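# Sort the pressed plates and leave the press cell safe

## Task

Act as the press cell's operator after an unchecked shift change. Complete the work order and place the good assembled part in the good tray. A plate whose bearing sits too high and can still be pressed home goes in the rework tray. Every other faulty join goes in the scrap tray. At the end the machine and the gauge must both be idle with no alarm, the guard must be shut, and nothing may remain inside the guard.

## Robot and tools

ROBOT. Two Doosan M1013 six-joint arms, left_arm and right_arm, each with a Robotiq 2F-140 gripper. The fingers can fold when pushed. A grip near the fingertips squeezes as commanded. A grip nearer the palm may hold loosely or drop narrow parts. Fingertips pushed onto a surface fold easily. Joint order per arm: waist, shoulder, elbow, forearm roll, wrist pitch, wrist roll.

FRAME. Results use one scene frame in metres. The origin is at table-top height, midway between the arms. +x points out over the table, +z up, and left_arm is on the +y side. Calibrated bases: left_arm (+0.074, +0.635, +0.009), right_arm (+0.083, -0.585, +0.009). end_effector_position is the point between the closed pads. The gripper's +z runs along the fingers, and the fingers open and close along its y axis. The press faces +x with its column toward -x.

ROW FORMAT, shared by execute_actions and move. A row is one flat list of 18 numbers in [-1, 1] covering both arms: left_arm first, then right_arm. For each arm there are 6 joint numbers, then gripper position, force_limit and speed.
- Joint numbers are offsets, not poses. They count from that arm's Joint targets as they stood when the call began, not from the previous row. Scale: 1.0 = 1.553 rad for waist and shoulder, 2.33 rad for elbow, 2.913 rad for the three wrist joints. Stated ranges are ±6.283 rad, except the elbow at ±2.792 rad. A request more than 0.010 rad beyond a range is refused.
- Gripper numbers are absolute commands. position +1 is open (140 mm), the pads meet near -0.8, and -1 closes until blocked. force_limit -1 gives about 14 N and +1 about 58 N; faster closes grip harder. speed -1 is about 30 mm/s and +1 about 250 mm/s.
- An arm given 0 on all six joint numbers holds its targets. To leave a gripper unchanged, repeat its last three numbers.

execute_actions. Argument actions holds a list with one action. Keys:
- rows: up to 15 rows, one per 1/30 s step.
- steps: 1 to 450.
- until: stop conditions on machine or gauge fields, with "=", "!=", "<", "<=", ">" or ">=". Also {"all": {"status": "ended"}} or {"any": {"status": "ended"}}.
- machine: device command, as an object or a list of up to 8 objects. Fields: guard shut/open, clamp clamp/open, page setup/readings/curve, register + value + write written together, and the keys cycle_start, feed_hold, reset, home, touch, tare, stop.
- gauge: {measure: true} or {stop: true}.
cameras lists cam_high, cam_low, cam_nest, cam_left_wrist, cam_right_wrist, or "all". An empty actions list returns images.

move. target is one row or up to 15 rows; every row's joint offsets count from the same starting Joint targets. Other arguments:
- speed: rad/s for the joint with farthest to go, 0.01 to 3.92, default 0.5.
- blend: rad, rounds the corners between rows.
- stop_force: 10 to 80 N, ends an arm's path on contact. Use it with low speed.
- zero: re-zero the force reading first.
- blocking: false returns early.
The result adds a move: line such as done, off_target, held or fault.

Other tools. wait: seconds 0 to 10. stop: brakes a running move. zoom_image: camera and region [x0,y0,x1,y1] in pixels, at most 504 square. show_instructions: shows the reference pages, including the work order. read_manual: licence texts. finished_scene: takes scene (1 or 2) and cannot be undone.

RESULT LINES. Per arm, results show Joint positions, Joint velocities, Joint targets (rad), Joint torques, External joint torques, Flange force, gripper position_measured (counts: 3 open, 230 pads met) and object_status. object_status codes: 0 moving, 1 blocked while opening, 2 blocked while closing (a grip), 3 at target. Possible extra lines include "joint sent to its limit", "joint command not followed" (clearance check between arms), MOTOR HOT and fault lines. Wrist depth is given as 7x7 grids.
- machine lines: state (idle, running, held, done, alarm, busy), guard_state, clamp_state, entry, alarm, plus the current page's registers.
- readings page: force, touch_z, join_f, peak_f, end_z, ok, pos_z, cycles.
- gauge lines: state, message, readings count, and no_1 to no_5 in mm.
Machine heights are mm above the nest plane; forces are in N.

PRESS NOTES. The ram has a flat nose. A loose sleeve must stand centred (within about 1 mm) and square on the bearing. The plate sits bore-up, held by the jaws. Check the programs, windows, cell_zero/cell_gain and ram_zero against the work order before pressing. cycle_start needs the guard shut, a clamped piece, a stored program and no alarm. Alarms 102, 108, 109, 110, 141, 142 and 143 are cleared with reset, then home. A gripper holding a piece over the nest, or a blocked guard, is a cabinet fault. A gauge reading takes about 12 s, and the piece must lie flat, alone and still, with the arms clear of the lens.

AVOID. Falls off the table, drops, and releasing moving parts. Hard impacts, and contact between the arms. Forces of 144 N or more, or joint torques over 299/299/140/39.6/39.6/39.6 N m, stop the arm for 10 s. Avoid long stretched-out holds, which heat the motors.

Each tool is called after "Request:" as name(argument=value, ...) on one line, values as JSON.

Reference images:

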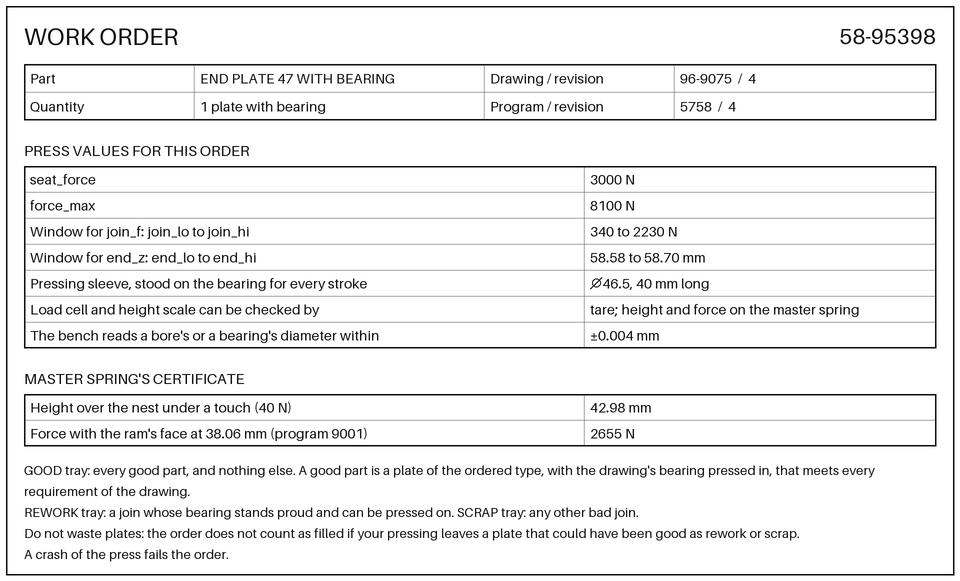

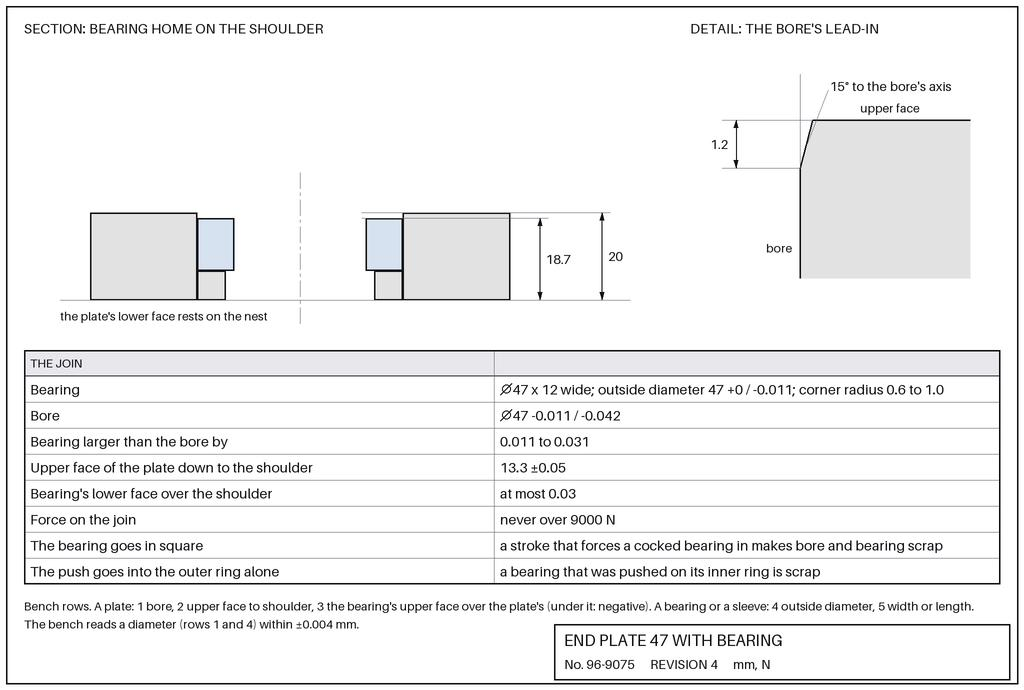

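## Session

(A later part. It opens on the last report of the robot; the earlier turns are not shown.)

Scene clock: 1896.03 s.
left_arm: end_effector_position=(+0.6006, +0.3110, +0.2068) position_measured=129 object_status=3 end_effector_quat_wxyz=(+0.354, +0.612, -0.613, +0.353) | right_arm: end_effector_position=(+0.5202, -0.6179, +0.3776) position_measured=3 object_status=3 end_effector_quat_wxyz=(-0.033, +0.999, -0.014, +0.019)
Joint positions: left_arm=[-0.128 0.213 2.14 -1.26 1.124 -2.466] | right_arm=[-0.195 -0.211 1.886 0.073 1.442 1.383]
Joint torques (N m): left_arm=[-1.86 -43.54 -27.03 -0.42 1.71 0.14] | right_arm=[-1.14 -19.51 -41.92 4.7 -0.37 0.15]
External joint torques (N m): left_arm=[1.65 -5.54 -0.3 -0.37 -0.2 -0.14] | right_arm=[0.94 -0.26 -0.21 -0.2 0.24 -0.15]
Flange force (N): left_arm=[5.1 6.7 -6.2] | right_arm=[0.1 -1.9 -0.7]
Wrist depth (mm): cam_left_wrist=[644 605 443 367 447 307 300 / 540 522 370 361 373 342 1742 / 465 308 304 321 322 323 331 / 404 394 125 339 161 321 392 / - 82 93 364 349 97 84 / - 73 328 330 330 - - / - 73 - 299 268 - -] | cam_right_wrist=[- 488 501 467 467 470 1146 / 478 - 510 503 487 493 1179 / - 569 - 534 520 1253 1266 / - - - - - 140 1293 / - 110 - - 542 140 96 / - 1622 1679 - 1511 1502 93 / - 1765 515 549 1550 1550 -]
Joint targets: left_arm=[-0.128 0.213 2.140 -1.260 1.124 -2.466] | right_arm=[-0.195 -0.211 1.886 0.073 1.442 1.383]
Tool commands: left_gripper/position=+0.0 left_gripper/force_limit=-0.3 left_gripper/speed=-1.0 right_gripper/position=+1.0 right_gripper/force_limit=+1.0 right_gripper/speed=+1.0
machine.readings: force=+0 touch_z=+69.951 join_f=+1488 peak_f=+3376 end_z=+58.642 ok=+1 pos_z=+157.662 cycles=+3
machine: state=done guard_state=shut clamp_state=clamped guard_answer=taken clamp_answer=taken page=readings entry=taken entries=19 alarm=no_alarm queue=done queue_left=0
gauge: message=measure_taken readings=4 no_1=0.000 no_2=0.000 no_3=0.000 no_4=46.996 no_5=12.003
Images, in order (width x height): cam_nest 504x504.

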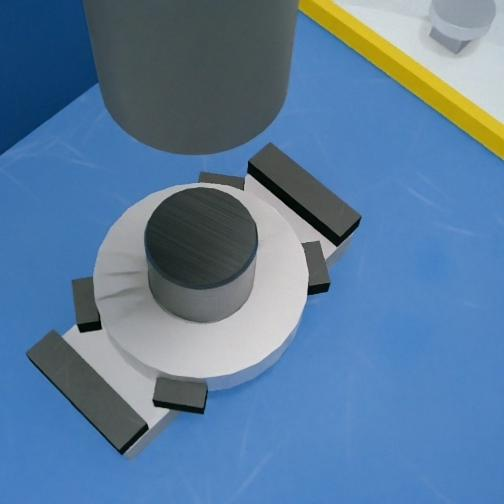

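Request:
execute_actions(actions=[{"machine":{"guard":"open"},"steps":150,"until":{"machine":{"guard_state":"open"}}}])

Request:
move(target=[[-0.2115,0.0211,-0.0408,-0.0530,-0.0759,-0.0465,0,-0.3,-1,0,0,0,0,0,0,1,1,1],[-0.3098,0.1060,-0.0644,-0.1097,-0.1154,-0.0152,0,-0.3,-1,0,0,0,0,0,0,1,1,1]], speed=[0.35,0.1], blend=[0.02,0], cameras=["cam_nest","cam_left_wrist","cam_low"])

Scene clock: 1917.93 s.
left_arm: end_effector_position=(+0.6006, +0.3110, +0.2068) position_measured=129 object_status=3 end_effector_quat_wxyz=(+0.354, +0.612, -0.613, +0.353) | right_arm: end_effector_position=(+0.5202, -0.6179, +0.3776) position_measured=3 object_status=3 end_effector_quat_wxyz=(-0.033, +0.999, -0.014, +0.019)
Joint positions: left_arm=[-0.128 0.213 2.14 -1.26 1.124 -2.466] | right_arm=[-0.195 -0.211 1.886 0.073 1.442 1.383]
Joint torques (N m): left_arm=[-1.81 -43.84 -26.92 -0.39 1.7 0.1] | right_arm=[-1.55 -19.6 -41.99 4.68 -0.35 0.14]
External joint torques (N m): left_arm=[1.61 -5.22 -0.31 -0.39 -0.19 -0.1] | right_arm=[1.43 -0.57 -0.14 -0.19 0.22 -0.14]
Flange force (N): left_arm=[4.7 6.3 -5.8] | right_arm=[-0.3 -3.1 -0.5]
Wrist depth (mm): cam_left_wrist=[587 619 445 367 426 316 308 / 535 538 369 360 376 342 1765 / 460 439 319 319 321 323 343 / 404 394 125 337 161 322 344 / - 82 109 365 351 97 - / - 73 328 331 330 - - / - 73 - 299 268 - -] | cam_right_wrist=[452 - 491 - - 454 1130 / 447 524 520 - 493 - 1191 / 450 - 544 - - - 1272 / 473 554 519 541 - 131 1314 / - 109 - - 564 131 96 / - 1656 1612 - 1590 1540 93 / - 1727 643 556 1601 1550 -]
Joint targets: left_arm=[-0.128 0.213 2.140 -1.260 1.124 -2.466] | right_arm=[-0.195 -0.211 1.886 0.073 1.442 1.383]
Tool commands: left_gripper/position=+0.0 left_gripper/force_limit=-0.3 left_gripper/speed=-1.0 right_gripper/position=+1.0 right_gripper/force_limit=+1.0 right_gripper/speed=+1.0
machine.readings: force=+0 touch_z=+69.951 join_f=+1488 peak_f=+3376 end_z=+58.642 ok=+1 pos_z=+157.662 cycles=+3
machine: state=done guard_state=open clamp_state=clamped guard_answer=taken clamp_answer=taken page=readings entry=taken entries=19 alarm=no_alarm queue=running queue_left=0
gauge: message=measure_taken readings=4 no_1=0.000 no_2=0.000 no_3=0.000 no_4=46.996 no_5=12.003

Scene clock: 1920.87 s.
left_arm: end_effector_position=(+0.5995, +0.0179, +0.1715) position_measured=129 object_status=3 end_effector_quat_wxyz=(+0.354, +0.612, -0.613, +0.353) | right_arm: end_effector_position=(+0.5202, -0.6179, +0.3776) position_measured=3 object_status=3 end_effector_quat_wxyz=(-0.033, +0.999, -0.014, +0.019)
Joint positions: left_arm=[-0.609 0.377 1.99 -1.58 0.787 -2.51] | right_arm=[-0.195 -0.211 1.886 0.073 1.442 1.383]
Joint torques (N m): left_arm=[-1.87 -59.93 -27.6 -1 1.66 0.14] | right_arm=[-1.34 -19.67 -41.95 4.67 -0.4 0.15]
External joint torques (N m): left_arm=[1.6 -5.88 -0.33 -0.43 -0.24 -0.14] | right_arm=[1.2 -0.44 -0.28 -0.17 0.27 -0.16]
Flange force (N): left_arm=[3.7 4.7 -8.0] | right_arm=[0.0 -2.5 -0.9]
Wrist depth (mm): cam_left_wrist=[546 548 568 574 579 602 185 / 475 319 326 311 312 304 185 / 411 266 267 152 268 261 195 / 368 231 132 141 141 231 194 / - 82 107 158 157 97 84 / - 73 158 154 155 - - / - 73 - 141 156 - -] | cam_right_wrist=[- 501 479 - 481 - 1151 / 455 519 520 494 485 484 1197 / 480 564 514 529 - 496 1266 / - - 558 553 523 135 1293 / - 109 612 - - 130 96 / - 1645 1612 614 1530 1511 93 / - 1752 635 552 1645 1601 -]
Joint targets: left_arm=[-0.609 0.377 1.990 -1.580 0.787 -2.510] | right_arm=[-0.195 -0.211 1.886 0.073 1.442 1.383]
machine.readings: force=+0 touch_z=+69.951 join_f=+1488 peak_f=+3376 end_z=+58.642 ok=+1 pos_z=+157.662 cycles=+3
machine: state=done guard_state=open clamp_state=clamped guard_answer=taken clamp_answer=taken page=readings entry=taken entries=19 alarm=no_alarm queue=done queue_left=0
gauge: message=measure_taken readings=4 no_1=0.000 no_2=0.000 no_3=0.000 no_4=46.996 no_5=12.003
move: done
Images, in order (width x height): cam_low 504x504, cam_nest 504x504, cam_left_wrist 896x504.

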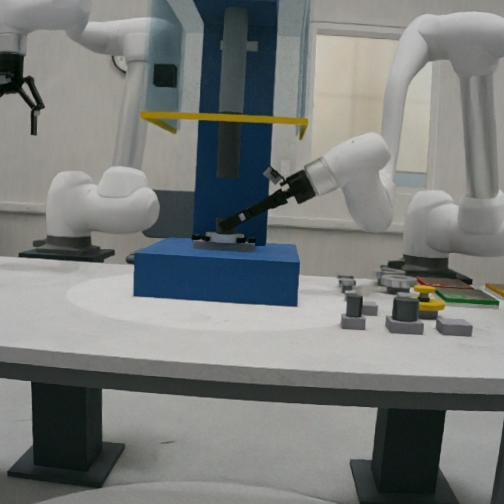

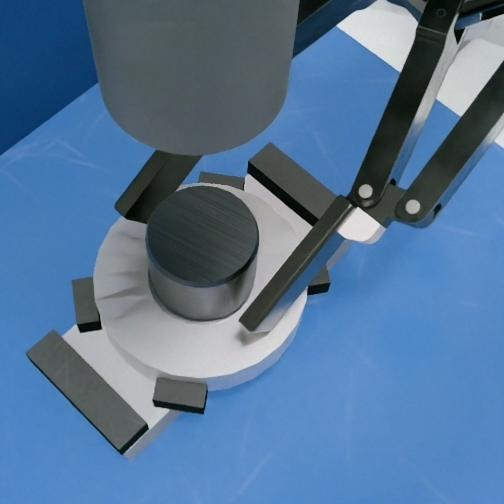

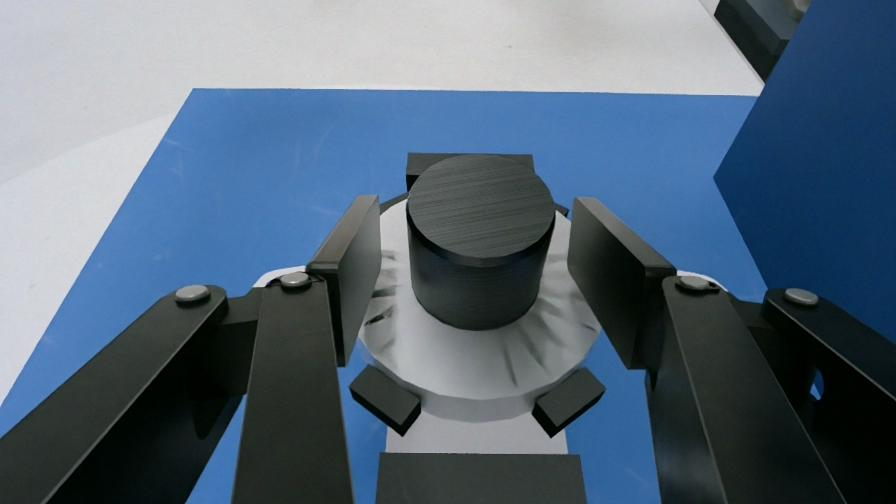

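Request:
move(target=[0,0,0,0,0,0,-1,-0.3,-1,0,0,0,0,0,0,1,1,1])

Request:
wait(seconds=0.7)

Scene clock: 1925.70 s.
left_arm: end_effector_position=(+0.5995, +0.0179, +0.1715) position_measured=161 object_status=0 end_effector_quat_wxyz=(+0.354, +0.612, -0.613, +0.353) | right_arm: end_effector_position=(+0.5202, -0.6179, +0.3776) position_measured=3 object_status=3 end_effector_quat_wxyz=(-0.033, +0.999, -0.014, +0.019)
Joint positions: left_arm=[-0.609 0.377 1.99 -1.58 0.787 -2.51] | right_arm=[-0.195 -0.211 1.886 0.073 1.442 1.383]
Joint torques (N m): left_arm=[-1.49 -55.57 -27.41 -1.06 0.06 0.03] | right_arm=[-1.36 -19.43 -41.99 4.69 -0.38 0.11]
External joint torques (N m): left_arm=[1.25 -10.19 -0.41 -0.38 1.37 -0.03] | right_arm=[1.2 -0.34 0.15 -0.23 0.26 -0.11]
Flange force (N): left_arm=[6.3 8.4 -14.0] | right_arm=[-0.4 -2.6 -0.1]
Wrist depth (mm): cam_left_wrist=[578 586 557 572 571 586 185 / 478 322 309 310 311 314 177 / 412 273 267 152 269 261 185 / 351 234 234 139 138 236 194 / 212 82 88 157 157 92 167 / - 74 - 153 154 - 73 / - - - 141 141 - 73] | cam_right_wrist=[- 510 - - 439 451 1151 / 428 - 506 502 - - 1185 / 437 - 542 517 544 - 1272 / 498 - 564 572 513 135 1314 / - 110 - - - 130 97 / - 1679 1622 - 1540 1483 93 / - 1727 648 577 1612 1580 -]
Joint targets: left_arm=[-0.609 0.377 1.990 -1.580 0.787 -2.510] | right_arm=[-0.195 -0.211 1.886 0.073 1.442 1.383]
machine.readings: force=+0 touch_z=+69.951 join_f=+1488 peak_f=+3376 end_z=+58.642 ok=+1 pos_z=+157.662 cycles=+3
machine: state=done guard_state=open clamp_state=clamped guard_answer=taken clamp_answer=taken page=readings entry=taken entries=19 alarm=no_alarm queue=done queue_left=0
gauge: message=measure_taken readings=4 no_1=0.000 no_2=0.000 no_3=0.000 no_4=46.996 no_5=12.003
move: done

Scene clock: 1926.40 s.
left_arm: end_effector_position=(+0.5995, +0.0179, +0.1715) position_measured=161 object_status=2 end_effector_quat_wxyz=(+0.354, +0.612, -0.613, +0.353) | right_arm: end_effector_position=(+0.5202, -0.6179, +0.3776) position_measured=3 object_status=3 end_effector_quat_wxyz=(-0.033, +0.999, -0.014, +0.019)
Joint positions: left_arm=[-0.609 0.377 1.99 -1.58 0.787 -2.51] | right_arm=[-0.195 -0.211 1.886 0.073 1.442 1.383]
Joint torques (N m): left_arm=[-1.43 -55.7 -27.33 -1.05 0.05 0.03] | right_arm=[-1.27 -19.56 -41.89 4.69 -0.37 0.12]
External joint torques (N m): left_arm=[1.17 -10.08 -0.55 -0.39 1.37 -0.04] | right_arm=[1.11 -0.21 0.09 -0.24 0.25 -0.12]
Flange force (N): left_arm=[6.4 8.2 -13.6] | right_arm=[-0.2 -2.3 -0.2]
Wrist depth (mm): cam_left_wrist=[573 573 574 550 578 573 185 / 486 319 310 310 312 304 185 / 409 273 266 153 269 261 185 / 350 232 233 140 138 236 195 / 212 82 88 157 157 92 167 / - 75 - 154 154 - 73 / - - - 141 141 - 73] | cam_right_wrist=[- - - - - 444 1135 / - 532 - - - - 1185 / 462 - - 522 499 1474 1221 / 481 - 547 549 544 140 1321 / - 109 - - - 130 96 / - 1601 1622 573 1560 1520 93 / - 497 518 557 1612 1580 -]
Joint targets: left_arm=[-0.609 0.377 1.990 -1.580 0.787 -2.510] | right_arm=[-0.195 -0.211 1.886 0.073 1.442 1.383]
Tool commands: left_gripper/position=-1.0 left_gripper/force_limit=-0.3 left_gripper/speed=-1.0 right_gripper/position=+1.0 right_gripper/force_limit=+1.0 right_gripper/speed=+1.0
machine.readings: force=+0 touch_z=+69.951 join_f=+1488 peak_f=+3376 end_z=+58.642 ok=+1 pos_z=+157.662 cycles=+3
machine: state=done guard_state=open clamp_state=clamped guard_answer=taken clamp_answer=taken page=readings entry=taken entries=19 alarm=no_alarm queue=done queue_left=0
gauge: message=measure_taken readings=4 no_1=0.000 no_2=0.000 no_3=0.000 no_4=46.996 no_5=12.003
wait: 0.70 s

Request:
move(target=[[0.0026,-0.0169,-0.0040,0.0131,0.0011,-0.0172,-1,-0.3,-1,0,0,0,0,0,0,1,1,1],[0.0978,-0.0848,0.0237,0.0568,0.0397,-0.0314,-1,-0.3,-1,0,0,0,0,0,0,1,1,1],[0.3100,-0.1062,0.0645,0.1096,0.1153,0.0153,-1,-0.3,-1,0,0,0,0,0,0,1,1,1],[0.4224,-0.1311,0.1452,-0.3002,-0.1062,0.1670,-1,-0.3,-1,0,0,0,0,0,0,1,1,1]], speed=[0.04,0.15,0.3,0.45], blend=[0.02,0.05,0.08,0], cameras=["cam_nest"])

Request:
zoom_image(camera="cam_nest", region=[80, 170, 320, 400])

Scene clock: 1944.77 s.
left_arm: end_effector_position=(+0.7877, +0.6020, +0.1569) position_measured=161 object_status=2 end_effector_quat_wxyz=(+0.075, +0.856, -0.130, +0.494) | right_arm: end_effector_position=(+0.5202, -0.6179, +0.3776) position_measured=3 object_status=3 end_effector_quat_wxyz=(-0.033, +0.999, -0.014, +0.019)
Joint positions: left_arm=[0.047 0.174 2.328 -2.454 0.478 -2.024] | right_arm=[-0.195 -0.211 1.886 0.073 1.442 1.383]
Joint torques (N m): left_arm=[-1.59 -41.85 -28.23 -2.33 3.89 0.09] | right_arm=[-1.35 -19.4 -41.86 4.69 -0.39 0.16]
External joint torques (N m): left_arm=[1.42 -1.18 3.14 -0.14 -1.71 -0.09] | right_arm=[1.29 -1.07 -0.18 -0.21 0.28 -0.16]
Flange force (N): left_arm=[-0.5 1.3 -7.2] | right_arm=[-1.2 -2.8 -0.8]
Wrist depth (mm): cam_left_wrist=[- 370 513 540 546 528 584 / 441 411 453 453 457 393 457 / 387 390 392 152 375 384 - / 309 312 324 140 138 303 314 / 282 82 88 162 123 92 83 / - 74 - 276 277 - 73 / - - - 248 252 - 73] | cam_right_wrist=[- - 490 473 475 - 1162 / 451 503 - - 491 479 1203 / 460 548 538 521 508 497 1227 / 482 - 560 551 530 151 1307 / - 110 603 - 554 130 96 / - 1633 1633 - 1520 1530 93 / - 1715 515 564 1590 1612 -]
Joint targets: left_arm=[0.047 0.174 2.328 -2.454 0.478 -2.024] | right_arm=[-0.195 -0.211 1.886 0.073 1.442 1.383]
machine.readings: force=+0 touch_z=+69.951 join_f=+1488 peak_f=+3376 end_z=+58.642 ok=+1 pos_z=+157.662 cycles=+3
machine: state=done guard_state=open clamp_state=clamped guard_answer=taken clamp_answer=taken page=readings entry=taken entries=19 alarm=no_alarm queue=done queue_left=0
gauge: message=measure_taken readings=4 no_1=0.000 no_2=0.000 no_3=0.000 no_4=46.996 no_5=12.003
move: done
Images, in order (width x height): cam_nest 504x504.

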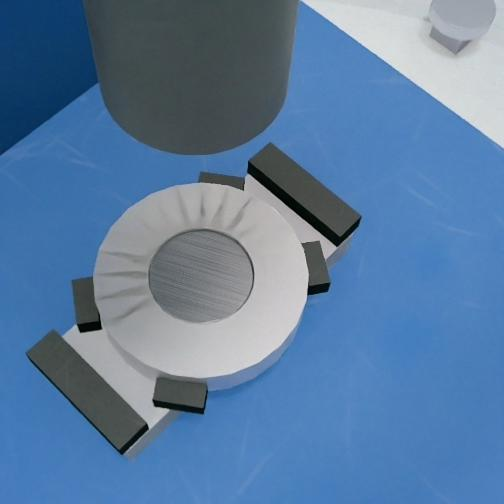

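Scaled by 2.100.

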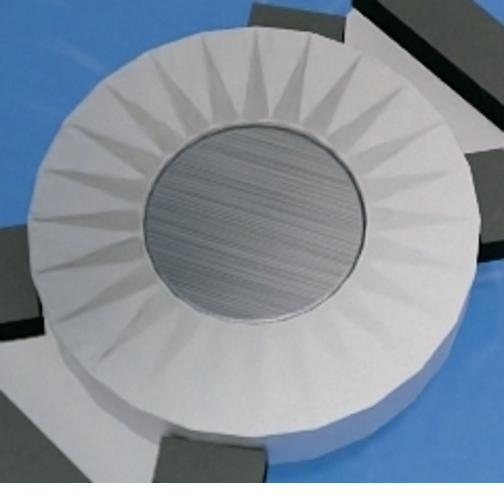

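Request:
move(target=[-0.1569,0.1706,-0.1110,-0.2359,-0.0221,0.1554,-1,-0.3,-1,0,0,0,0,0,0,1,1,1], speed=0.35, cameras=["cam_low","cam_high","cam_left_wrist"])

Request:
zoom_image(camera="cam_low", region=[320, 230, 504, 350])

Scene clock: 1956.03 s.
left_arm: end_effector_position=(+0.9450, +0.4917, +0.1054) position_measured=161 object_status=2 end_effector_quat_wxyz=(+0.050, +0.862, -0.087, +0.497) | right_arm: end_effector_position=(+0.5202, -0.6179, +0.3776) position_measured=3 object_status=3 end_effector_quat_wxyz=(-0.033, +0.999, -0.014, +0.019)
Joint positions: left_arm=[-0.196 0.439 2.07 -3.141 0.414 -1.571] | right_arm=[-0.195 -0.211 1.886 0.073 1.442 1.383]
Joint torques (N m): left_arm=[-1.71 -69.57 -30.3 -2.1 4.28 0.07] | right_arm=[-1.48 -19.52 -41.84 4.68 -0.38 0.16]
External joint torques (N m): left_arm=[1.42 -1.68 3.01 -0.45 -1.86 -0.07] | right_arm=[1.35 -0.57 -0.19 -0.2 0.25 -0.16]
Flange force (N): left_arm=[1.1 -0.6 -7.7] | right_arm=[-0.3 -2.9 -0.7]
Wrist depth (mm): cam_left_wrist=[290 - - 411 437 427 448 / 291 364 364 371 366 368 374 / 295 314 314 152 308 318 320 / 275 276 276 140 137 199 239 / 250 82 88 162 123 92 228 / - 74 - 208 209 - 73 / - - - 203 - - 73] | cam_right_wrist=[518 502 475 - - 472 1140 / 475 526 - 489 - 487 1185 / - 541 537 511 - 502 1259 / 503 - 551 - 522 140 1314 / - 109 - - - 130 97 / - 1622 1656 - 1465 1465 93 / - 1765 517 536 1590 1590 -]
Joint targets: left_arm=[-0.196 0.439 2.070 -3.141 0.414 -1.571] | right_arm=[-0.195 -0.211 1.886 0.073 1.442 1.383]
machine.readings: force=+0 touch_z=+69.951 join_f=+1488 peak_f=+3376 end_z=+58.642 ok=+1 pos_z=+157.662 cycles=+3
machine: state=done guard_state=open clamp_state=clamped guard_answer=taken clamp_answer=taken page=readings entry=taken entries=19 alarm=no_alarm queue=done queue_left=0
gauge: message=measure_taken readings=4 no_1=0.000 no_2=0.000 no_3=0.000 no_4=46.996 no_5=12.003
move: done
Images, in order (width x height): cam_high 504x504, cam_low 504x504, cam_left_wrist 896x504.

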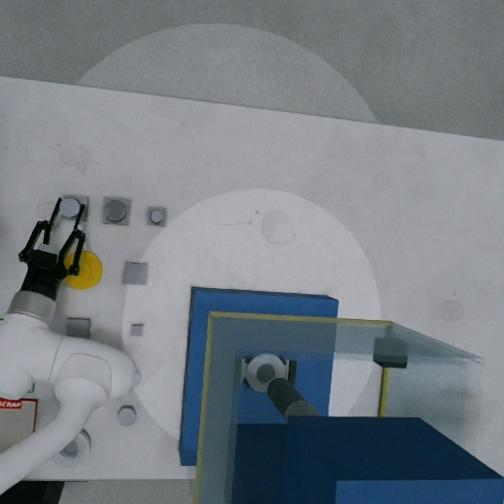

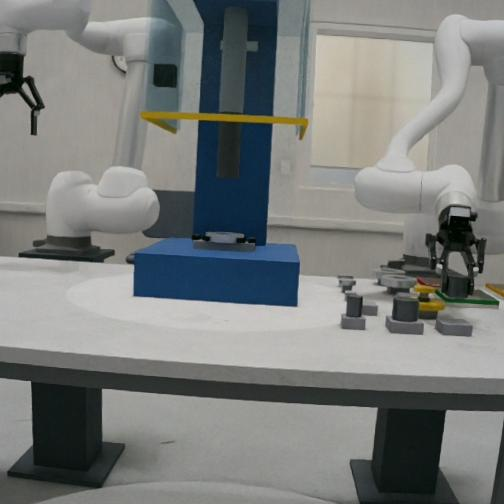

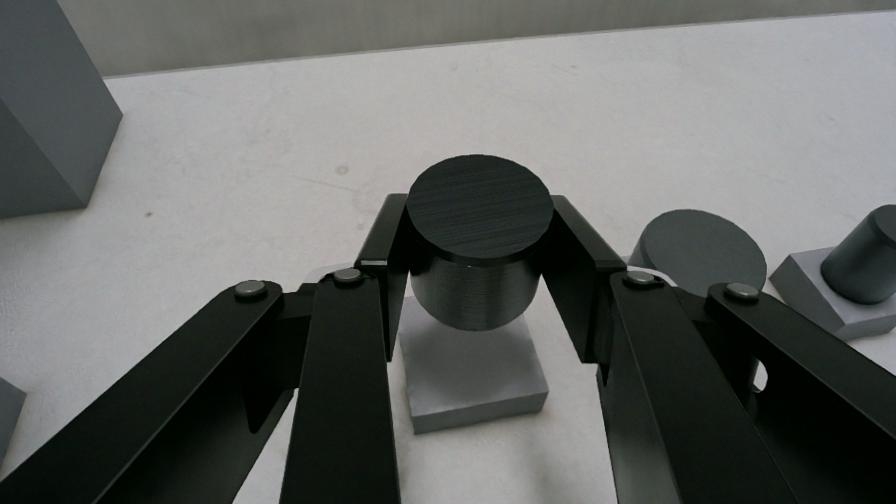

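Scaled by 2.739.

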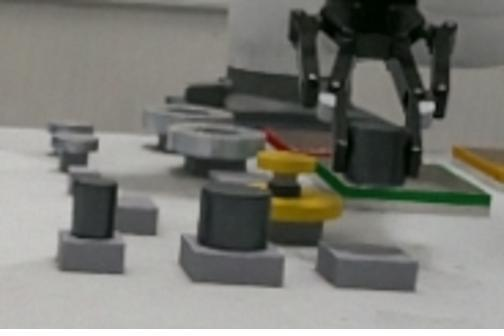

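Request:
move(target=[0,0.0346,0.0042,0,0.0218,0,-1,-0.3,-1,0,0,0,0,0,0,1,1,1], speed=0.15)

Request:
move(target=[0,0.0208,0.0026,0,0.0131,0,-1,-0.3,-1,0,0,0,0,0,0,1,1,1], speed=0.025, stop_force=12, cameras=["cam_low","cam_left_wrist"])

Request:
zoom_image(camera="cam_low", region=[420, 250, 490, 345])

Scene clock: 1962.70 s.
left_arm: end_effector_position=(+0.9454, +0.4915, +0.0703) position_measured=161 object_status=2 end_effector_quat_wxyz=(+0.050, +0.862, -0.087, +0.497) | right_arm: end_effector_position=(+0.5202, -0.6179, +0.3776) position_measured=3 object_status=3 end_effector_quat_wxyz=(-0.033, +0.999, -0.014, +0.019)
Joint positions: left_arm=[-0.196 0.492 2.079 -3.141 0.477 -1.571] | right_arm=[-0.195 -0.211 1.886 0.073 1.442 1.383]
Joint torques (N m): left_arm=[-1.92 -72.37 -28.14 -1.86 4.28 0.11] | right_arm=[-1.26 -19.59 -41.91 4.65 -0.38 0.13]
External joint torques (N m): left_arm=[1.6 -1.68 3 -0.46 -1.86 -0.11] | right_arm=[1.15 -0.58 -0.09 -0.18 0.26 -0.13]
Flange force (N): left_arm=[1.6 -1.1 -7.6] | right_arm=[-0.5 -2.5 -0.6]
Wrist depth (mm): cam_left_wrist=[313 349 364 366 368 373 375 / 303 303 305 310 308 309 312 / 261 263 263 153 266 176 269 / 231 230 231 140 137 171 195 / 205 83 88 174 143 92 200 / - 74 - 183 184 - 73 / - - - 170 174 - 73] | cam_right_wrist=[- 497 - 465 461 457 1124 / 490 505 - - 483 451 1221 / - 569 - - 517 1314 1259 / 497 566 553 544 - 140 1293 / - 109 - - 567 130 96 / - 110 1645 614 1465 1520 93 / - 1778 517 565 1590 1633 -]
Joint targets: left_arm=[-0.196 0.493 2.079 -3.141 0.477 -1.571] | right_arm=[-0.195 -0.211 1.886 0.073 1.442 1.383]
machine.readings: force=+0 touch_z=+69.951 join_f=+1488 peak_f=+3376 end_z=+58.642 ok=+1 pos_z=+157.662 cycles=+3
machine: state=done guard_state=open clamp_state=clamped guard_answer=taken clamp_answer=taken page=readings entry=taken entries=19 alarm=no_alarm queue=done queue_left=0
gauge: message=measure_taken readings=4 no_1=0.000 no_2=0.000 no_3=0.000 no_4=46.996 no_5=12.003
move: done

Scene clock: 1964.63 s.
left_arm: end_effector_position=(+0.9451, +0.4916, +0.0550) position_measured=161 object_status=2 end_effector_quat_wxyz=(+0.050, +0.862, -0.087, +0.498) | right_arm: end_effector_position=(+0.5202, -0.6179, +0.3776) position_measured=3 object_status=3 end_effector_quat_wxyz=(-0.033, +0.999, -0.014, +0.019)
Joint positions: left_arm=[-0.196 0.516 2.084 -3.141 0.506 -1.571] | right_arm=[-0.195 -0.211 1.886 0.073 1.442 1.383]
Joint torques (N m): left_arm=[-1.48 -57.19 -15.99 -1.91 -1.44 -0.01] | right_arm=[-1.54 -19.61 -41.84 4.69 -0.38 0.13]
External joint torques (N m): left_arm=[1.18 -18.03 -8.19 -0.32 3.86 0.01] | right_arm=[1.37 -0.09 -0.01 -0.21 0.26 -0.13]
Flange force (N): left_arm=[17.7 -0.7 -16.0] | right_arm=[0.3 -2.9 -0.3]
Wrist depth (mm): cam_left_wrist=[324 336 334 337 340 342 345 / 280 280 280 281 284 285 287 / 240 240 249 152 244 162 159 / 211 211 213 140 140 169 182 / 192 82 88 159 143 92 183 / - 75 - 170 172 - 73 / - - - 156 159 - 73] | cam_right_wrist=[- - - - - - 1151 / 443 - - 493 - 475 1197 / - - - - - - 1259 / 483 - 548 542 566 135 1307 / - 110 594 583 552 140 97 / - 1645 1633 - 1502 1492 93 / - 1739 653 530 1560 1550 -]
Joint targets: left_arm=[-0.196 0.516 2.084 -3.141 0.506 -1.571] | right_arm=[-0.195 -0.211 1.886 0.073 1.442 1.383]
machine.readings: force=+0 touch_z=+69.951 join_f=+1488 peak_f=+3376 end_z=+58.642 ok=+1 pos_z=+157.662 cycles=+3
machine: state=done guard_state=open clamp_state=clamped guard_answer=taken clamp_answer=taken page=readings entry=taken entries=19 alarm=no_alarm queue=done queue_left=0
gauge: message=measure_taken readings=4 no_1=0.000 no_2=0.000 no_3=0.000 no_4=46.996 no_5=12.003
move: contact (left_arm)
Images, in order (width x height): cam_low 504x504, cam_left_wrist 896x504.

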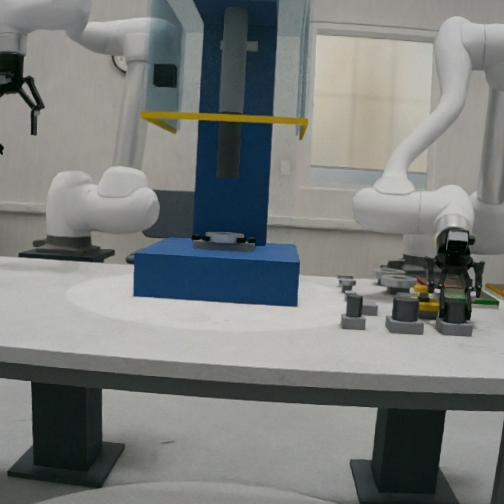

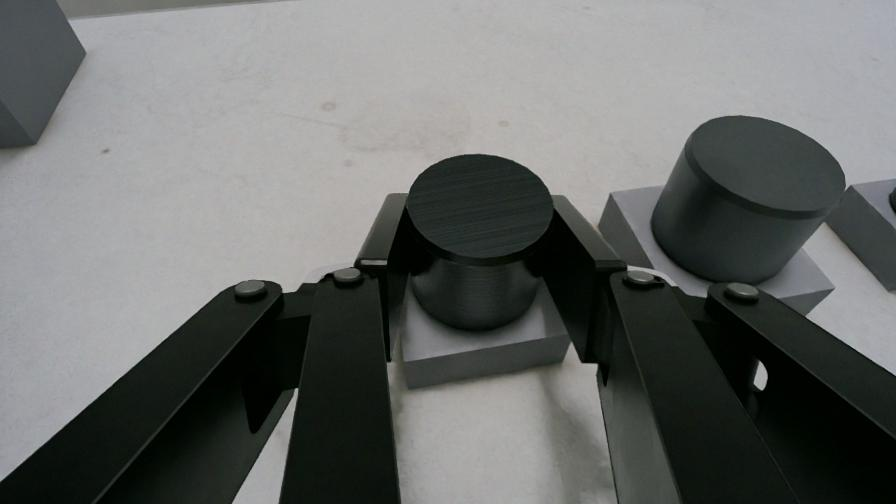

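Scaled by 5.305.

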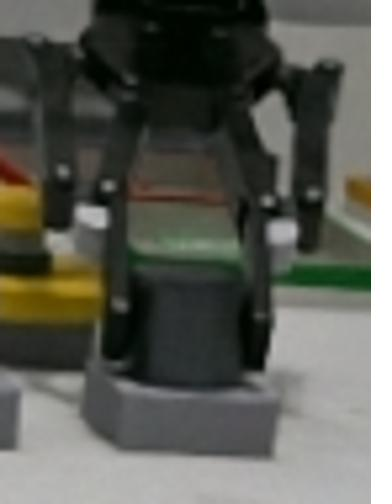

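Request:
move(target=[0,0,0,0,0,0,0.0,-0.3,-1,0,0,0,0,0,0,1,1,1])

Request:
move(target=[-0.0035,-0.0890,0.0548,0,-0.0039,0,0.0,-0.3,-1,0,0,0,0,0,0,1,1,1], speed=0.15, cameras=["cam_left_wrist","cam_low"])

Request:
zoom_image(camera="cam_low", region=[420, 250, 490, 345])

Scene clock: 1971.67 s.
left_arm: end_effector_position=(+0.9451, +0.4916, +0.0550) position_measured=129 object_status=0 end_effector_quat_wxyz=(+0.050, +0.862, -0.087, +0.498) | right_arm: end_effector_position=(+0.5202, -0.6179, +0.3776) position_measured=3 object_status=3 end_effector_quat_wxyz=(-0.033, +0.999, -0.014, +0.019)
Joint positions: left_arm=[-0.196 0.516 2.084 -3.141 0.506 -1.571] | right_arm=[-0.195 -0.211 1.886 0.073 1.442 1.383]
Joint torques (N m): left_arm=[-2.15 -68.93 -23.71 -1.76 2.65 0.13] | right_arm=[-1.77 -19.63 -41.93 4.66 -0.37 0.12]
External joint torques (N m): left_arm=[1.84 -6.25 -0.38 -0.45 -0.24 -0.13] | right_arm=[1.75 -1.12 -0.19 -0.18 0.26 -0.12]
Flange force (N): left_arm=[6.5 -1.7 -9.5] | right_arm=[-1.0 -4.0 -0.8]
Wrist depth (mm): cam_left_wrist=[335 333 334 336 336 343 346 / 280 279 280 280 283 284 287 / 240 241 240 152 243 162 158 / 211 211 132 140 141 165 181 / - 82 109 161 161 97 84 / - 73 - 168 171 - - / - 73 155 155 159 - -] | cam_right_wrist=[- 498 497 454 - 472 1135 / - - - - 483 - 1215 / - 553 - - 506 - 1253 / 485 570 560 541 532 135 1321 / - 109 - - 565 130 96 / - 1622 1645 612 1492 1530 93 / - 1702 519 554 1580 1590 -]
Joint targets: left_arm=[-0.196 0.516 2.084 -3.141 0.506 -1.571] | right_arm=[-0.195 -0.211 1.886 0.073 1.442 1.383]
machine.readings: force=+0 touch_z=+69.951 join_f=+1488 peak_f=+3376 end_z=+58.642 ok=+1 pos_z=+157.662 cycles=+3
machine: state=done guard_state=open clamp_state=clamped guard_answer=taken clamp_answer=taken page=readings entry=taken entries=19 alarm=no_alarm queue=done queue_left=0
gauge: message=measure_taken readings=4 no_1=0.000 no_2=0.000 no_3=0.000 no_4=46.996 no_5=12.003
move: done

Scene clock: 1972.90 s.
left_arm: end_effector_position=(+0.8735, +0.5017, +0.0949) position_measured=129 object_status=3 end_effector_quat_wxyz=(+0.052, +0.862, -0.090, +0.497) | right_arm: end_effector_position=(+0.5202, -0.6179, +0.3776) position_measured=3 object_status=3 end_effector_quat_wxyz=(-0.033, +0.999, -0.014, +0.019)
Joint positions: left_arm=[-0.202 0.378 2.211 -3.141 0.495 -1.571] | right_arm=[-0.195 -0.211 1.886 0.073 1.442 1.383]
Joint torques (N m): left_arm=[-1.83 -57.16 -24.04 -1.84 2.63 0.08] | right_arm=[-1.62 -19.51 -41.91 4.7 -0.39 0.13]
External joint torques (N m): left_arm=[1.59 -5.53 -0.56 -0.43 -0.21 -0.08] | right_arm=[1.51 -0.6 -0.07 -0.22 0.27 -0.14]
Flange force (N): left_arm=[6.4 -1.4 -9.0] | right_arm=[-0.4 -3.3 -0.5]
Wrist depth (mm): cam_left_wrist=[300 398 413 418 421 422 424 / 329 347 347 348 348 356 345 / 298 299 301 220 277 263 271 / 262 262 132 242 161 260 266 / - 82 109 235 227 97 84 / - 73 213 213 178 - - / - 73 194 193 159 - -] | cam_right_wrist=[454 - - 455 - - 1140 / 454 499 517 - - 505 1221 / 502 - 514 519 - - 1266 / - - - 540 - 140 1307 / - 110 - 567 - 131 96 / - 1679 1633 - 1520 1492 93 / - 1739 515 558 1612 1570 -]
Joint targets: left_arm=[-0.202 0.378 2.211 -3.141 0.495 -1.571] | right_arm=[-0.195 -0.211 1.886 0.073 1.442 1.383]
machine.readings: force=+0 touch_z=+69.951 join_f=+1488 peak_f=+3376 end_z=+58.642 ok=+1 pos_z=+157.662 cycles=+3
machine: state=done guard_state=open clamp_state=clamped guard_answer=taken clamp_answer=taken page=readings entry=taken entries=19 alarm=no_alarm queue=done queue_left=0
gauge: message=measure_taken readings=4 no_1=0.000 no_2=0.000 no_3=0.000 no_4=46.996 no_5=12.003
move: done
Images, in order (width x height): cam_low 504x504, cam_left_wrist 896x504.

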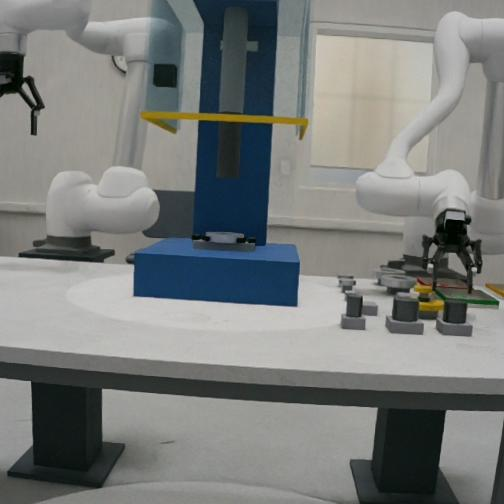

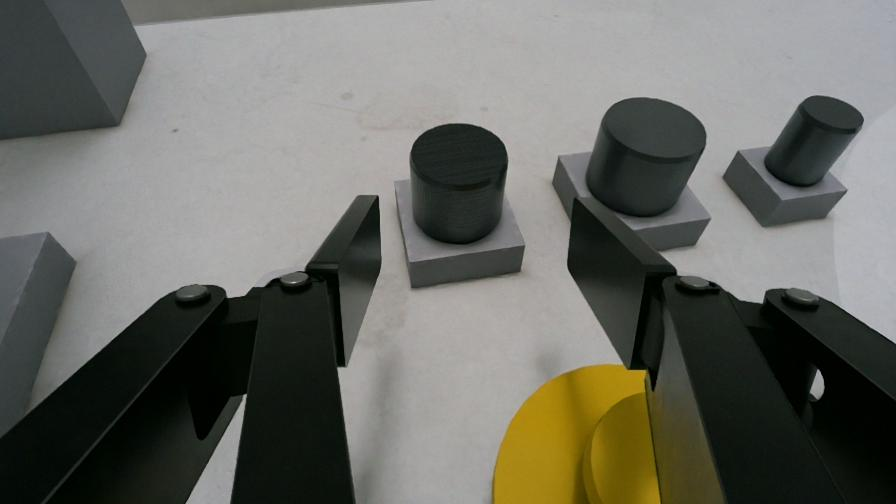

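Scaled by 5.305.

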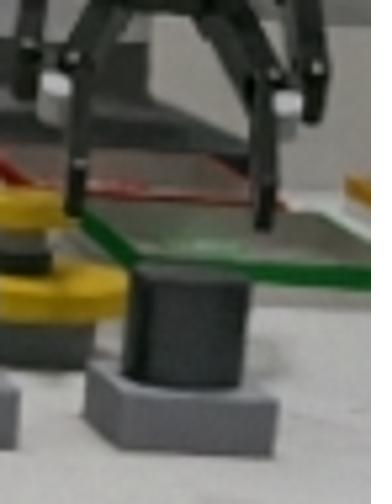

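Request:
move(target=[[0.1600,-0.1311,0.0501,0.2359,-0.0056,-0.1554,0.0,-0.3,-1,0,0,0,0,0,0,1,1,1],[0.0476,-0.1062,-0.0306,0.6458,0.2159,-0.3072,0.65,0,-0.5,0,0,0,0,0,0,1,1,1]], speed=0.6, blend=[0.1,0])

Request:
execute_actions(actions=[{"machine":{"clamp":"open"},"steps":120,"until":{"machine":{"clamp_state":"open"}}}], cameras=["cam_nest"])

Scene clock: 1983.47 s.
left_arm: end_effector_position=(+0.6005, +0.3108, +0.2065) position_measured=47 object_status=0 end_effector_quat_wxyz=(+0.354, +0.612, -0.613, +0.353) | right_arm: end_effector_position=(+0.5202, -0.6179, +0.3776) position_measured=3 object_status=3 end_effector_quat_wxyz=(-0.033, +0.999, -0.014, +0.019)
Joint positions: left_arm=[-0.128 0.213 2.14 -1.26 1.123 -2.466] | right_arm=[-0.195 -0.211 1.886 0.073 1.442 1.383]
Joint torques (N m): left_arm=[-1.81 -43.64 -26.94 -0.46 1.69 0.09] | right_arm=[-1.25 -19.52 -41.89 4.66 -0.37 0.11]
External joint torques (N m): left_arm=[1.61 -5.46 -0.29 -0.3 -0.19 -0.09] | right_arm=[1.13 -0.61 -0.13 -0.18 0.24 -0.12]
Flange force (N): left_arm=[5.0 6.6 -6.2] | right_arm=[-0.5 -2.4 -0.6]
Wrist depth (mm): cam_left_wrist=[635 586 439 378 428 308 300 / 518 540 370 359 372 353 1765 / 463 449 318 319 323 320 343 / 404 115 314 337 336 136 391 / - 95 355 363 365 110 94 / - 314 326 329 329 313 72 / - 298 298 299 272 294 -] | cam_right_wrist=[503 489 - 473 - 458 1104 / - - 520 - - 483 1215 / - - 543 524 509 515 1246 / 506 - 544 553 541 152 1314 / - 110 - - - 130 96 / - 1667 1622 615 1511 1520 93 / - 1752 512 566 1570 1590 -]
Joint targets: left_arm=[-0.128 0.213 2.140 -1.260 1.123 -2.466] | right_arm=[-0.195 -0.211 1.886 0.073 1.442 1.383]
machine.readings: force=+0 touch_z=+69.951 join_f=+1488 peak_f=+3376 end_z=+58.642 ok=+1 pos_z=+157.662 cycles=+3
machine: state=done guard_state=open clamp_state=clamped guard_answer=taken clamp_answer=taken page=readings entry=taken entries=19 alarm=no_alarm queue=done queue_left=0
gauge: message=measure_taken readings=4 no_1=0.000 no_2=0.000 no_3=0.000 no_4=46.996 no_5=12.003
move: done

Scene clock: 1984.90 s.
left_arm: end_effector_position=(+0.6005, +0.3108, +0.2065) position_measured=47 object_status=3 end_effector_quat_wxyz=(+0.354, +0.612, -0.613, +0.353) | right_arm: end_effector_position=(+0.5202, -0.6179, +0.3776) position_measured=3 object_status=3 end_effector_quat_wxyz=(-0.033, +0.999, -0.014, +0.019)
Joint positions: left_arm=[-0.128 0.213 2.14 -1.26 1.123 -2.466] | right_arm=[-0.195 -0.211 1.886 0.073 1.442 1.383]
Joint torques (N m): left_arm=[-2.12 -43.77 -26.94 -0.42 1.7 0.09] | right_arm=[-1.28 -19.47 -41.87 4.68 -0.36 0.12]
External joint torques (N m): left_arm=[1.9 -5.28 -0.29 -0.34 -0.21 -0.09] | right_arm=[1.22 -1.03 -0.27 -0.18 0.24 -0.13]
Flange force (N): left_arm=[4.5 6.3 -6.4] | right_arm=[-1.0 -2.7 -0.9]
Wrist depth (mm): cam_left_wrist=[643 644 440 379 447 317 301 / 565 536 370 361 372 344 1742 / 471 472 318 321 321 323 1504 / 405 115 314 337 336 136 333 / - 95 357 364 364 117 94 / - 313 329 329 330 324 72 / - 297 297 299 273 295 -] | cam_right_wrist=[- - - 464 - - 1135 / 454 - - 495 497 477 1185 / - - 530 524 520 505 1240 / - - 562 - 535 140 1293 / - 110 - 591 547 131 96 / - 1601 1633 - 1511 1502 93 / - 474 519 556 1590 1580 -]
Joint targets: left_arm=[-0.128 0.213 2.140 -1.260 1.123 -2.466] | right_arm=[-0.195 -0.211 1.886 0.073 1.442 1.383]
Tool commands: left_gripper/position=+0.65 left_gripper/force_limit=+0.0 left_gripper/speed=-0.5 right_gripper/position=+1.0 right_gripper/force_limit=+1.0 right_gripper/speed=+1.0
machine.readings: force=+0 touch_z=+69.951 join_f=+1488 peak_f=+3376 end_z=+58.642 ok=+1 pos_z=+157.662 cycles=+3
machine: state=idle guard_state=open clamp_state=open guard_answer=taken clamp_answer=taken page=readings entry=taken entries=19 alarm=no_alarm queue=running queue_left=0
gauge: message=measure_taken readings=4 no_1=0.000 no_2=0.000 no_3=0.000 no_4=46.996 no_5=12.003
Images, in order (width x height): cam_nest 504x504.

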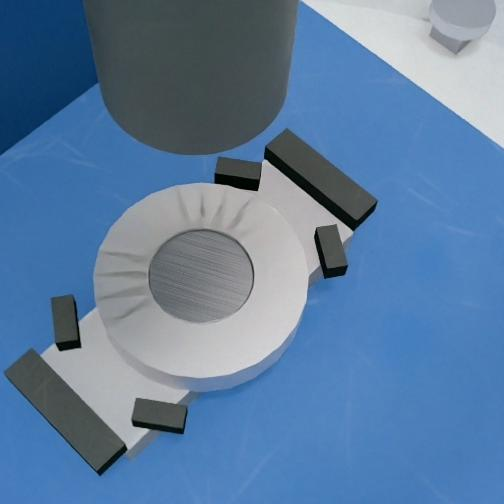

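Request:
move(target=[[-0.1879,0.0272,-0.0284,-0.0552,-0.0681,-0.0284,0.65,0,-0.5,0,0,0,0,0,0,1,1,1],[-0.3115,0.0909,-0.0706,-0.0972,-0.1157,-0.0336,0.65,0,-0.5,0,0,0,0,0,0,1,1,1],[-0.3155,0.1317,-0.0618,-0.1275,-0.1167,0.0071,0.65,0,-0.5,0,0,0,0,0,0,1,1,1]], speed=[0.3,0.15,0.06], blend=[0.05,0.02,0], cameras=["cam_nest","cam_left_wrist"])

Scene clock: 2011.67 s.
left_arm: end_effector_position=(+0.5993, +0.0108, +0.1439) position_measured=47 object_status=3 end_effector_quat_wxyz=(+0.354, +0.612, -0.613, +0.353) | right_arm: end_effector_position=(+0.5202, -0.6179, +0.3776) position_measured=3 object_status=3 end_effector_quat_wxyz=(-0.033, +0.999, -0.014, +0.019)
Joint positions: left_arm=[-0.618 0.418 1.996 -1.631 0.784 -2.445] | right_arm=[-0.195 -0.211 1.886 0.073 1.442 1.383]
Joint torques (N m): left_arm=[-1.93 -62.09 -25.88 -1.09 1.74 0.11] | right_arm=[-1.3 -19.64 -41.9 4.65 -0.39 0.14]
External joint torques (N m): left_arm=[1.66 -5.98 -0.33 -0.39 -0.21 -0.11] | right_arm=[1.2 -0.54 -0.11 -0.17 0.27 -0.15]
Flange force (N): left_arm=[4.1 4.4 -8.3] | right_arm=[-0.4 -2.5 -0.6]
Wrist depth (mm): cam_left_wrist=[513 515 517 516 518 525 184 / 428 262 262 211 265 267 186 / 366 226 226 168 174 229 185 / 197 198 144 150 149 136 185 / - 95 170 132 132 126 94 / - 153 157 131 130 158 72 / - 145 145 125 125 149 -] | cam_right_wrist=[- 499 - - - 441 1146 / 433 - 506 - - - 1191 / - - - 513 520 519 1253 / - - - - - 135 1300 / - 109 554 615 - 131 96 / - 1645 1601 677 1540 1511 93 / - 1727 515 551 1520 1590 -]
Joint targets: left_arm=[-0.618 0.418 1.996 -1.631 0.784 -2.445] | right_arm=[-0.195 -0.211 1.886 0.073 1.442 1.383]
machine.readings: force=+0 touch_z=+69.951 join_f=+1488 peak_f=+3376 end_z=+58.642 ok=+1 pos_z=+157.662 cycles=+3
machine: state=idle guard_state=open clamp_state=open guard_answer=taken clamp_answer=taken page=readings entry=taken entries=19 alarm=no_alarm queue=done queue_left=0
gauge: message=measure_taken readings=4 no_1=0.000 no_2=0.000 no_3=0.000 no_4=46.996 no_5=12.003
move: done
Images, in order (width x height): cam_nest 504x504, cam_left_wrist 896x504.

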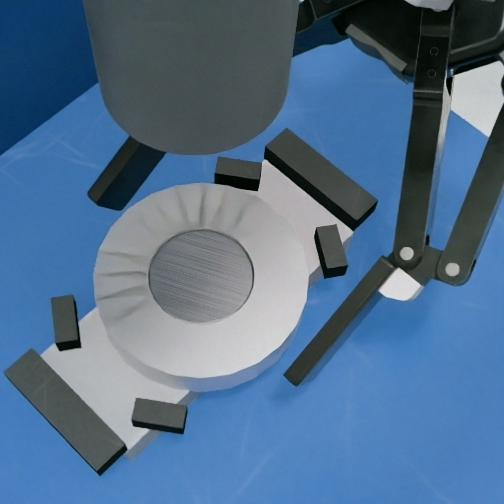

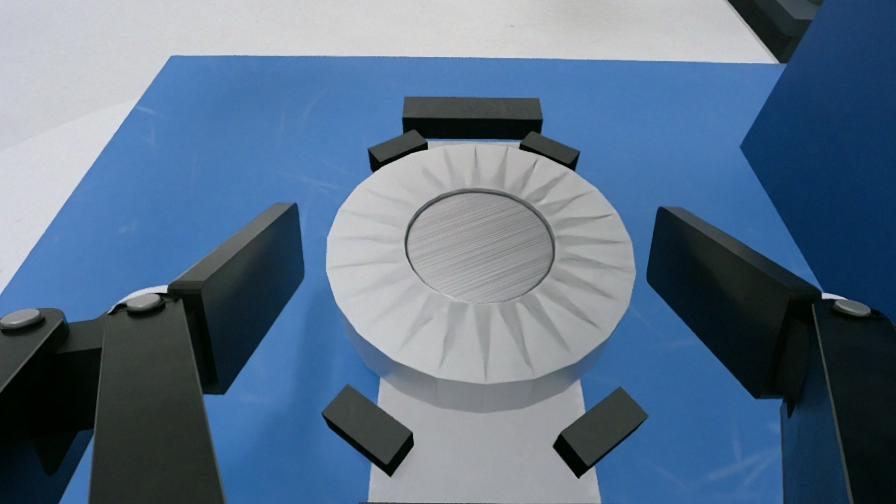

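Request:
move(target=[0,0,0,0,0,0,-1,0,-1,0,0,0,0,0,0,1,1,1])

Request:
wait(seconds=1.0)

Scene clock: 2016.80 s.
left_arm: end_effector_position=(+0.5992, +0.0108, +0.1439) position_measured=85 object_status=0 end_effector_quat_wxyz=(+0.354, +0.612, -0.613, +0.353) | right_arm: end_effector_position=(+0.5202, -0.6179, +0.3776) position_measured=3 object_status=3 end_effector_quat_wxyz=(-0.033, +0.999, -0.014, +0.019)
Joint positions: left_arm=[-0.618 0.418 1.996 -1.631 0.784 -2.445] | right_arm=[-0.195 -0.211 1.886 0.073 1.442 1.383]
Joint torques (N m): left_arm=[-7.36 -51.75 -25.67 -0.95 -0.37 0.13] | right_arm=[-1.02 -19.48 -41.87 4.67 -0.37 0.15]
External joint torques (N m): left_arm=[7.09 -16.32 -0.62 -0.54 1.92 -0.13] | right_arm=[1 -1.29 -0.34 -0.18 0.25 -0.15]
Flange force (N): left_arm=[8.1 8.1 -28.0] | right_arm=[-1.4 -2.2 -1.1]
Wrist depth (mm): cam_left_wrist=[512 489 514 518 521 520 185 / 445 254 263 211 266 267 185 / 225 226 226 169 174 229 185 / 197 203 143 150 150 192 192 / - 86 138 132 133 115 89 / - - 156 131 130 99 71 / - - 145 125 125 146 -] | cam_right_wrist=[456 501 485 473 457 448 1140 / 473 532 - 497 498 - 1179 / 464 - - 514 - 486 1279 / 522 556 535 549 551 136 1328 / - 109 587 567 - 130 96 / - 1656 1633 - 1530 1474 93 / - 1765 518 517 1645 1590 -]
Joint targets: left_arm=[-0.618 0.418 1.996 -1.631 0.784 -2.445] | right_arm=[-0.195 -0.211 1.886 0.073 1.442 1.383]
machine.readings: force=+0 touch_z=+69.951 join_f=+1488 peak_f=+3376 end_z=+58.642 ok=+1 pos_z=+157.662 cycles=+3
machine: state=idle guard_state=open clamp_state=open guard_answer=taken clamp_answer=taken page=readings entry=taken entries=19 alarm=no_alarm queue=done queue_left=0
gauge: message=measure_taken readings=4 no_1=0.000 no_2=0.000 no_3=0.000 no_4=46.996 no_5=12.003
move: done

Scene clock: 2017.80 s.
left_arm: end_effector_position=(+0.5992, +0.0108, +0.1439) position_measured=85 object_status=2 end_effector_quat_wxyz=(+0.354, +0.612, -0.613, +0.353) | right_arm: end_effector_position=(+0.5202, -0.6179, +0.3776) position_measured=3 object_status=3 end_effector_quat_wxyz=(-0.033, +0.999, -0.014, +0.019)
Joint positions: left_arm=[-0.618 0.418 1.996 -1.631 0.784 -2.445] | right_arm=[-0.195 -0.211 1.886 0.073 1.442 1.383]
Joint torques (N m): left_arm=[-7.03 -51.72 -26.54 -1.19 -0.4 0.13] | right_arm=[-1.45 -19.43 -41.9 4.67 -0.39 0.09]
External joint torques (N m): left_arm=[6.75 -16.36 0.28 -0.3 1.95 -0.13] | right_arm=[1.22 -0.01 0.02 -0.21 0.26 -0.09]
Flange force (N): left_arm=[7.8 9.6 -28.7] | right_arm=[0.3 -2.6 -0.2]
Wrist depth (mm): cam_left_wrist=[515 515 495 512 522 552 185 / 431 262 263 210 266 267 185 / 232 226 226 169 174 229 185 / 198 202 143 150 150 192 192 / - 86 138 132 132 115 89 / - - 157 131 130 115 71 / - - 145 125 125 146 -] | cam_right_wrist=[480 - 492 - 452 459 1146 / 496 529 506 485 469 476 1191 / 506 526 - - 499 508 1259 / 489 - 607 549 524 140 1307 / - 109 590 566 549 130 96 / - 1633 1612 - 1492 1550 93 / - 1752 514 560 1622 1622 -]
Joint targets: left_arm=[-0.618 0.418 1.996 -1.631 0.784 -2.445] | right_arm=[-0.195 -0.211 1.886 0.073 1.442 1.383]
Tool commands: left_gripper/position=-1.0 left_gripper/force_limit=+0.0 left_gripper/speed=-1.0 right_gripper/position=+1.0 right_gripper/force_limit=+1.0 right_gripper/speed=+1.0
machine.readings: force=+0 touch_z=+69.951 join_f=+1488 peak_f=+3376 end_z=+58.642 ok=+1 pos_z=+157.662 cycles=+3
machine: state=idle guard_state=open clamp_state=open guard_answer=taken clamp_answer=taken page=readings entry=taken entries=19 alarm=no_alarm queue=done queue_left=0
gauge: message=measure_taken readings=4 no_1=0.000 no_2=0.000 no_3=0.000 no_4=46.996 no_5=12.003
wait: 1.00 s


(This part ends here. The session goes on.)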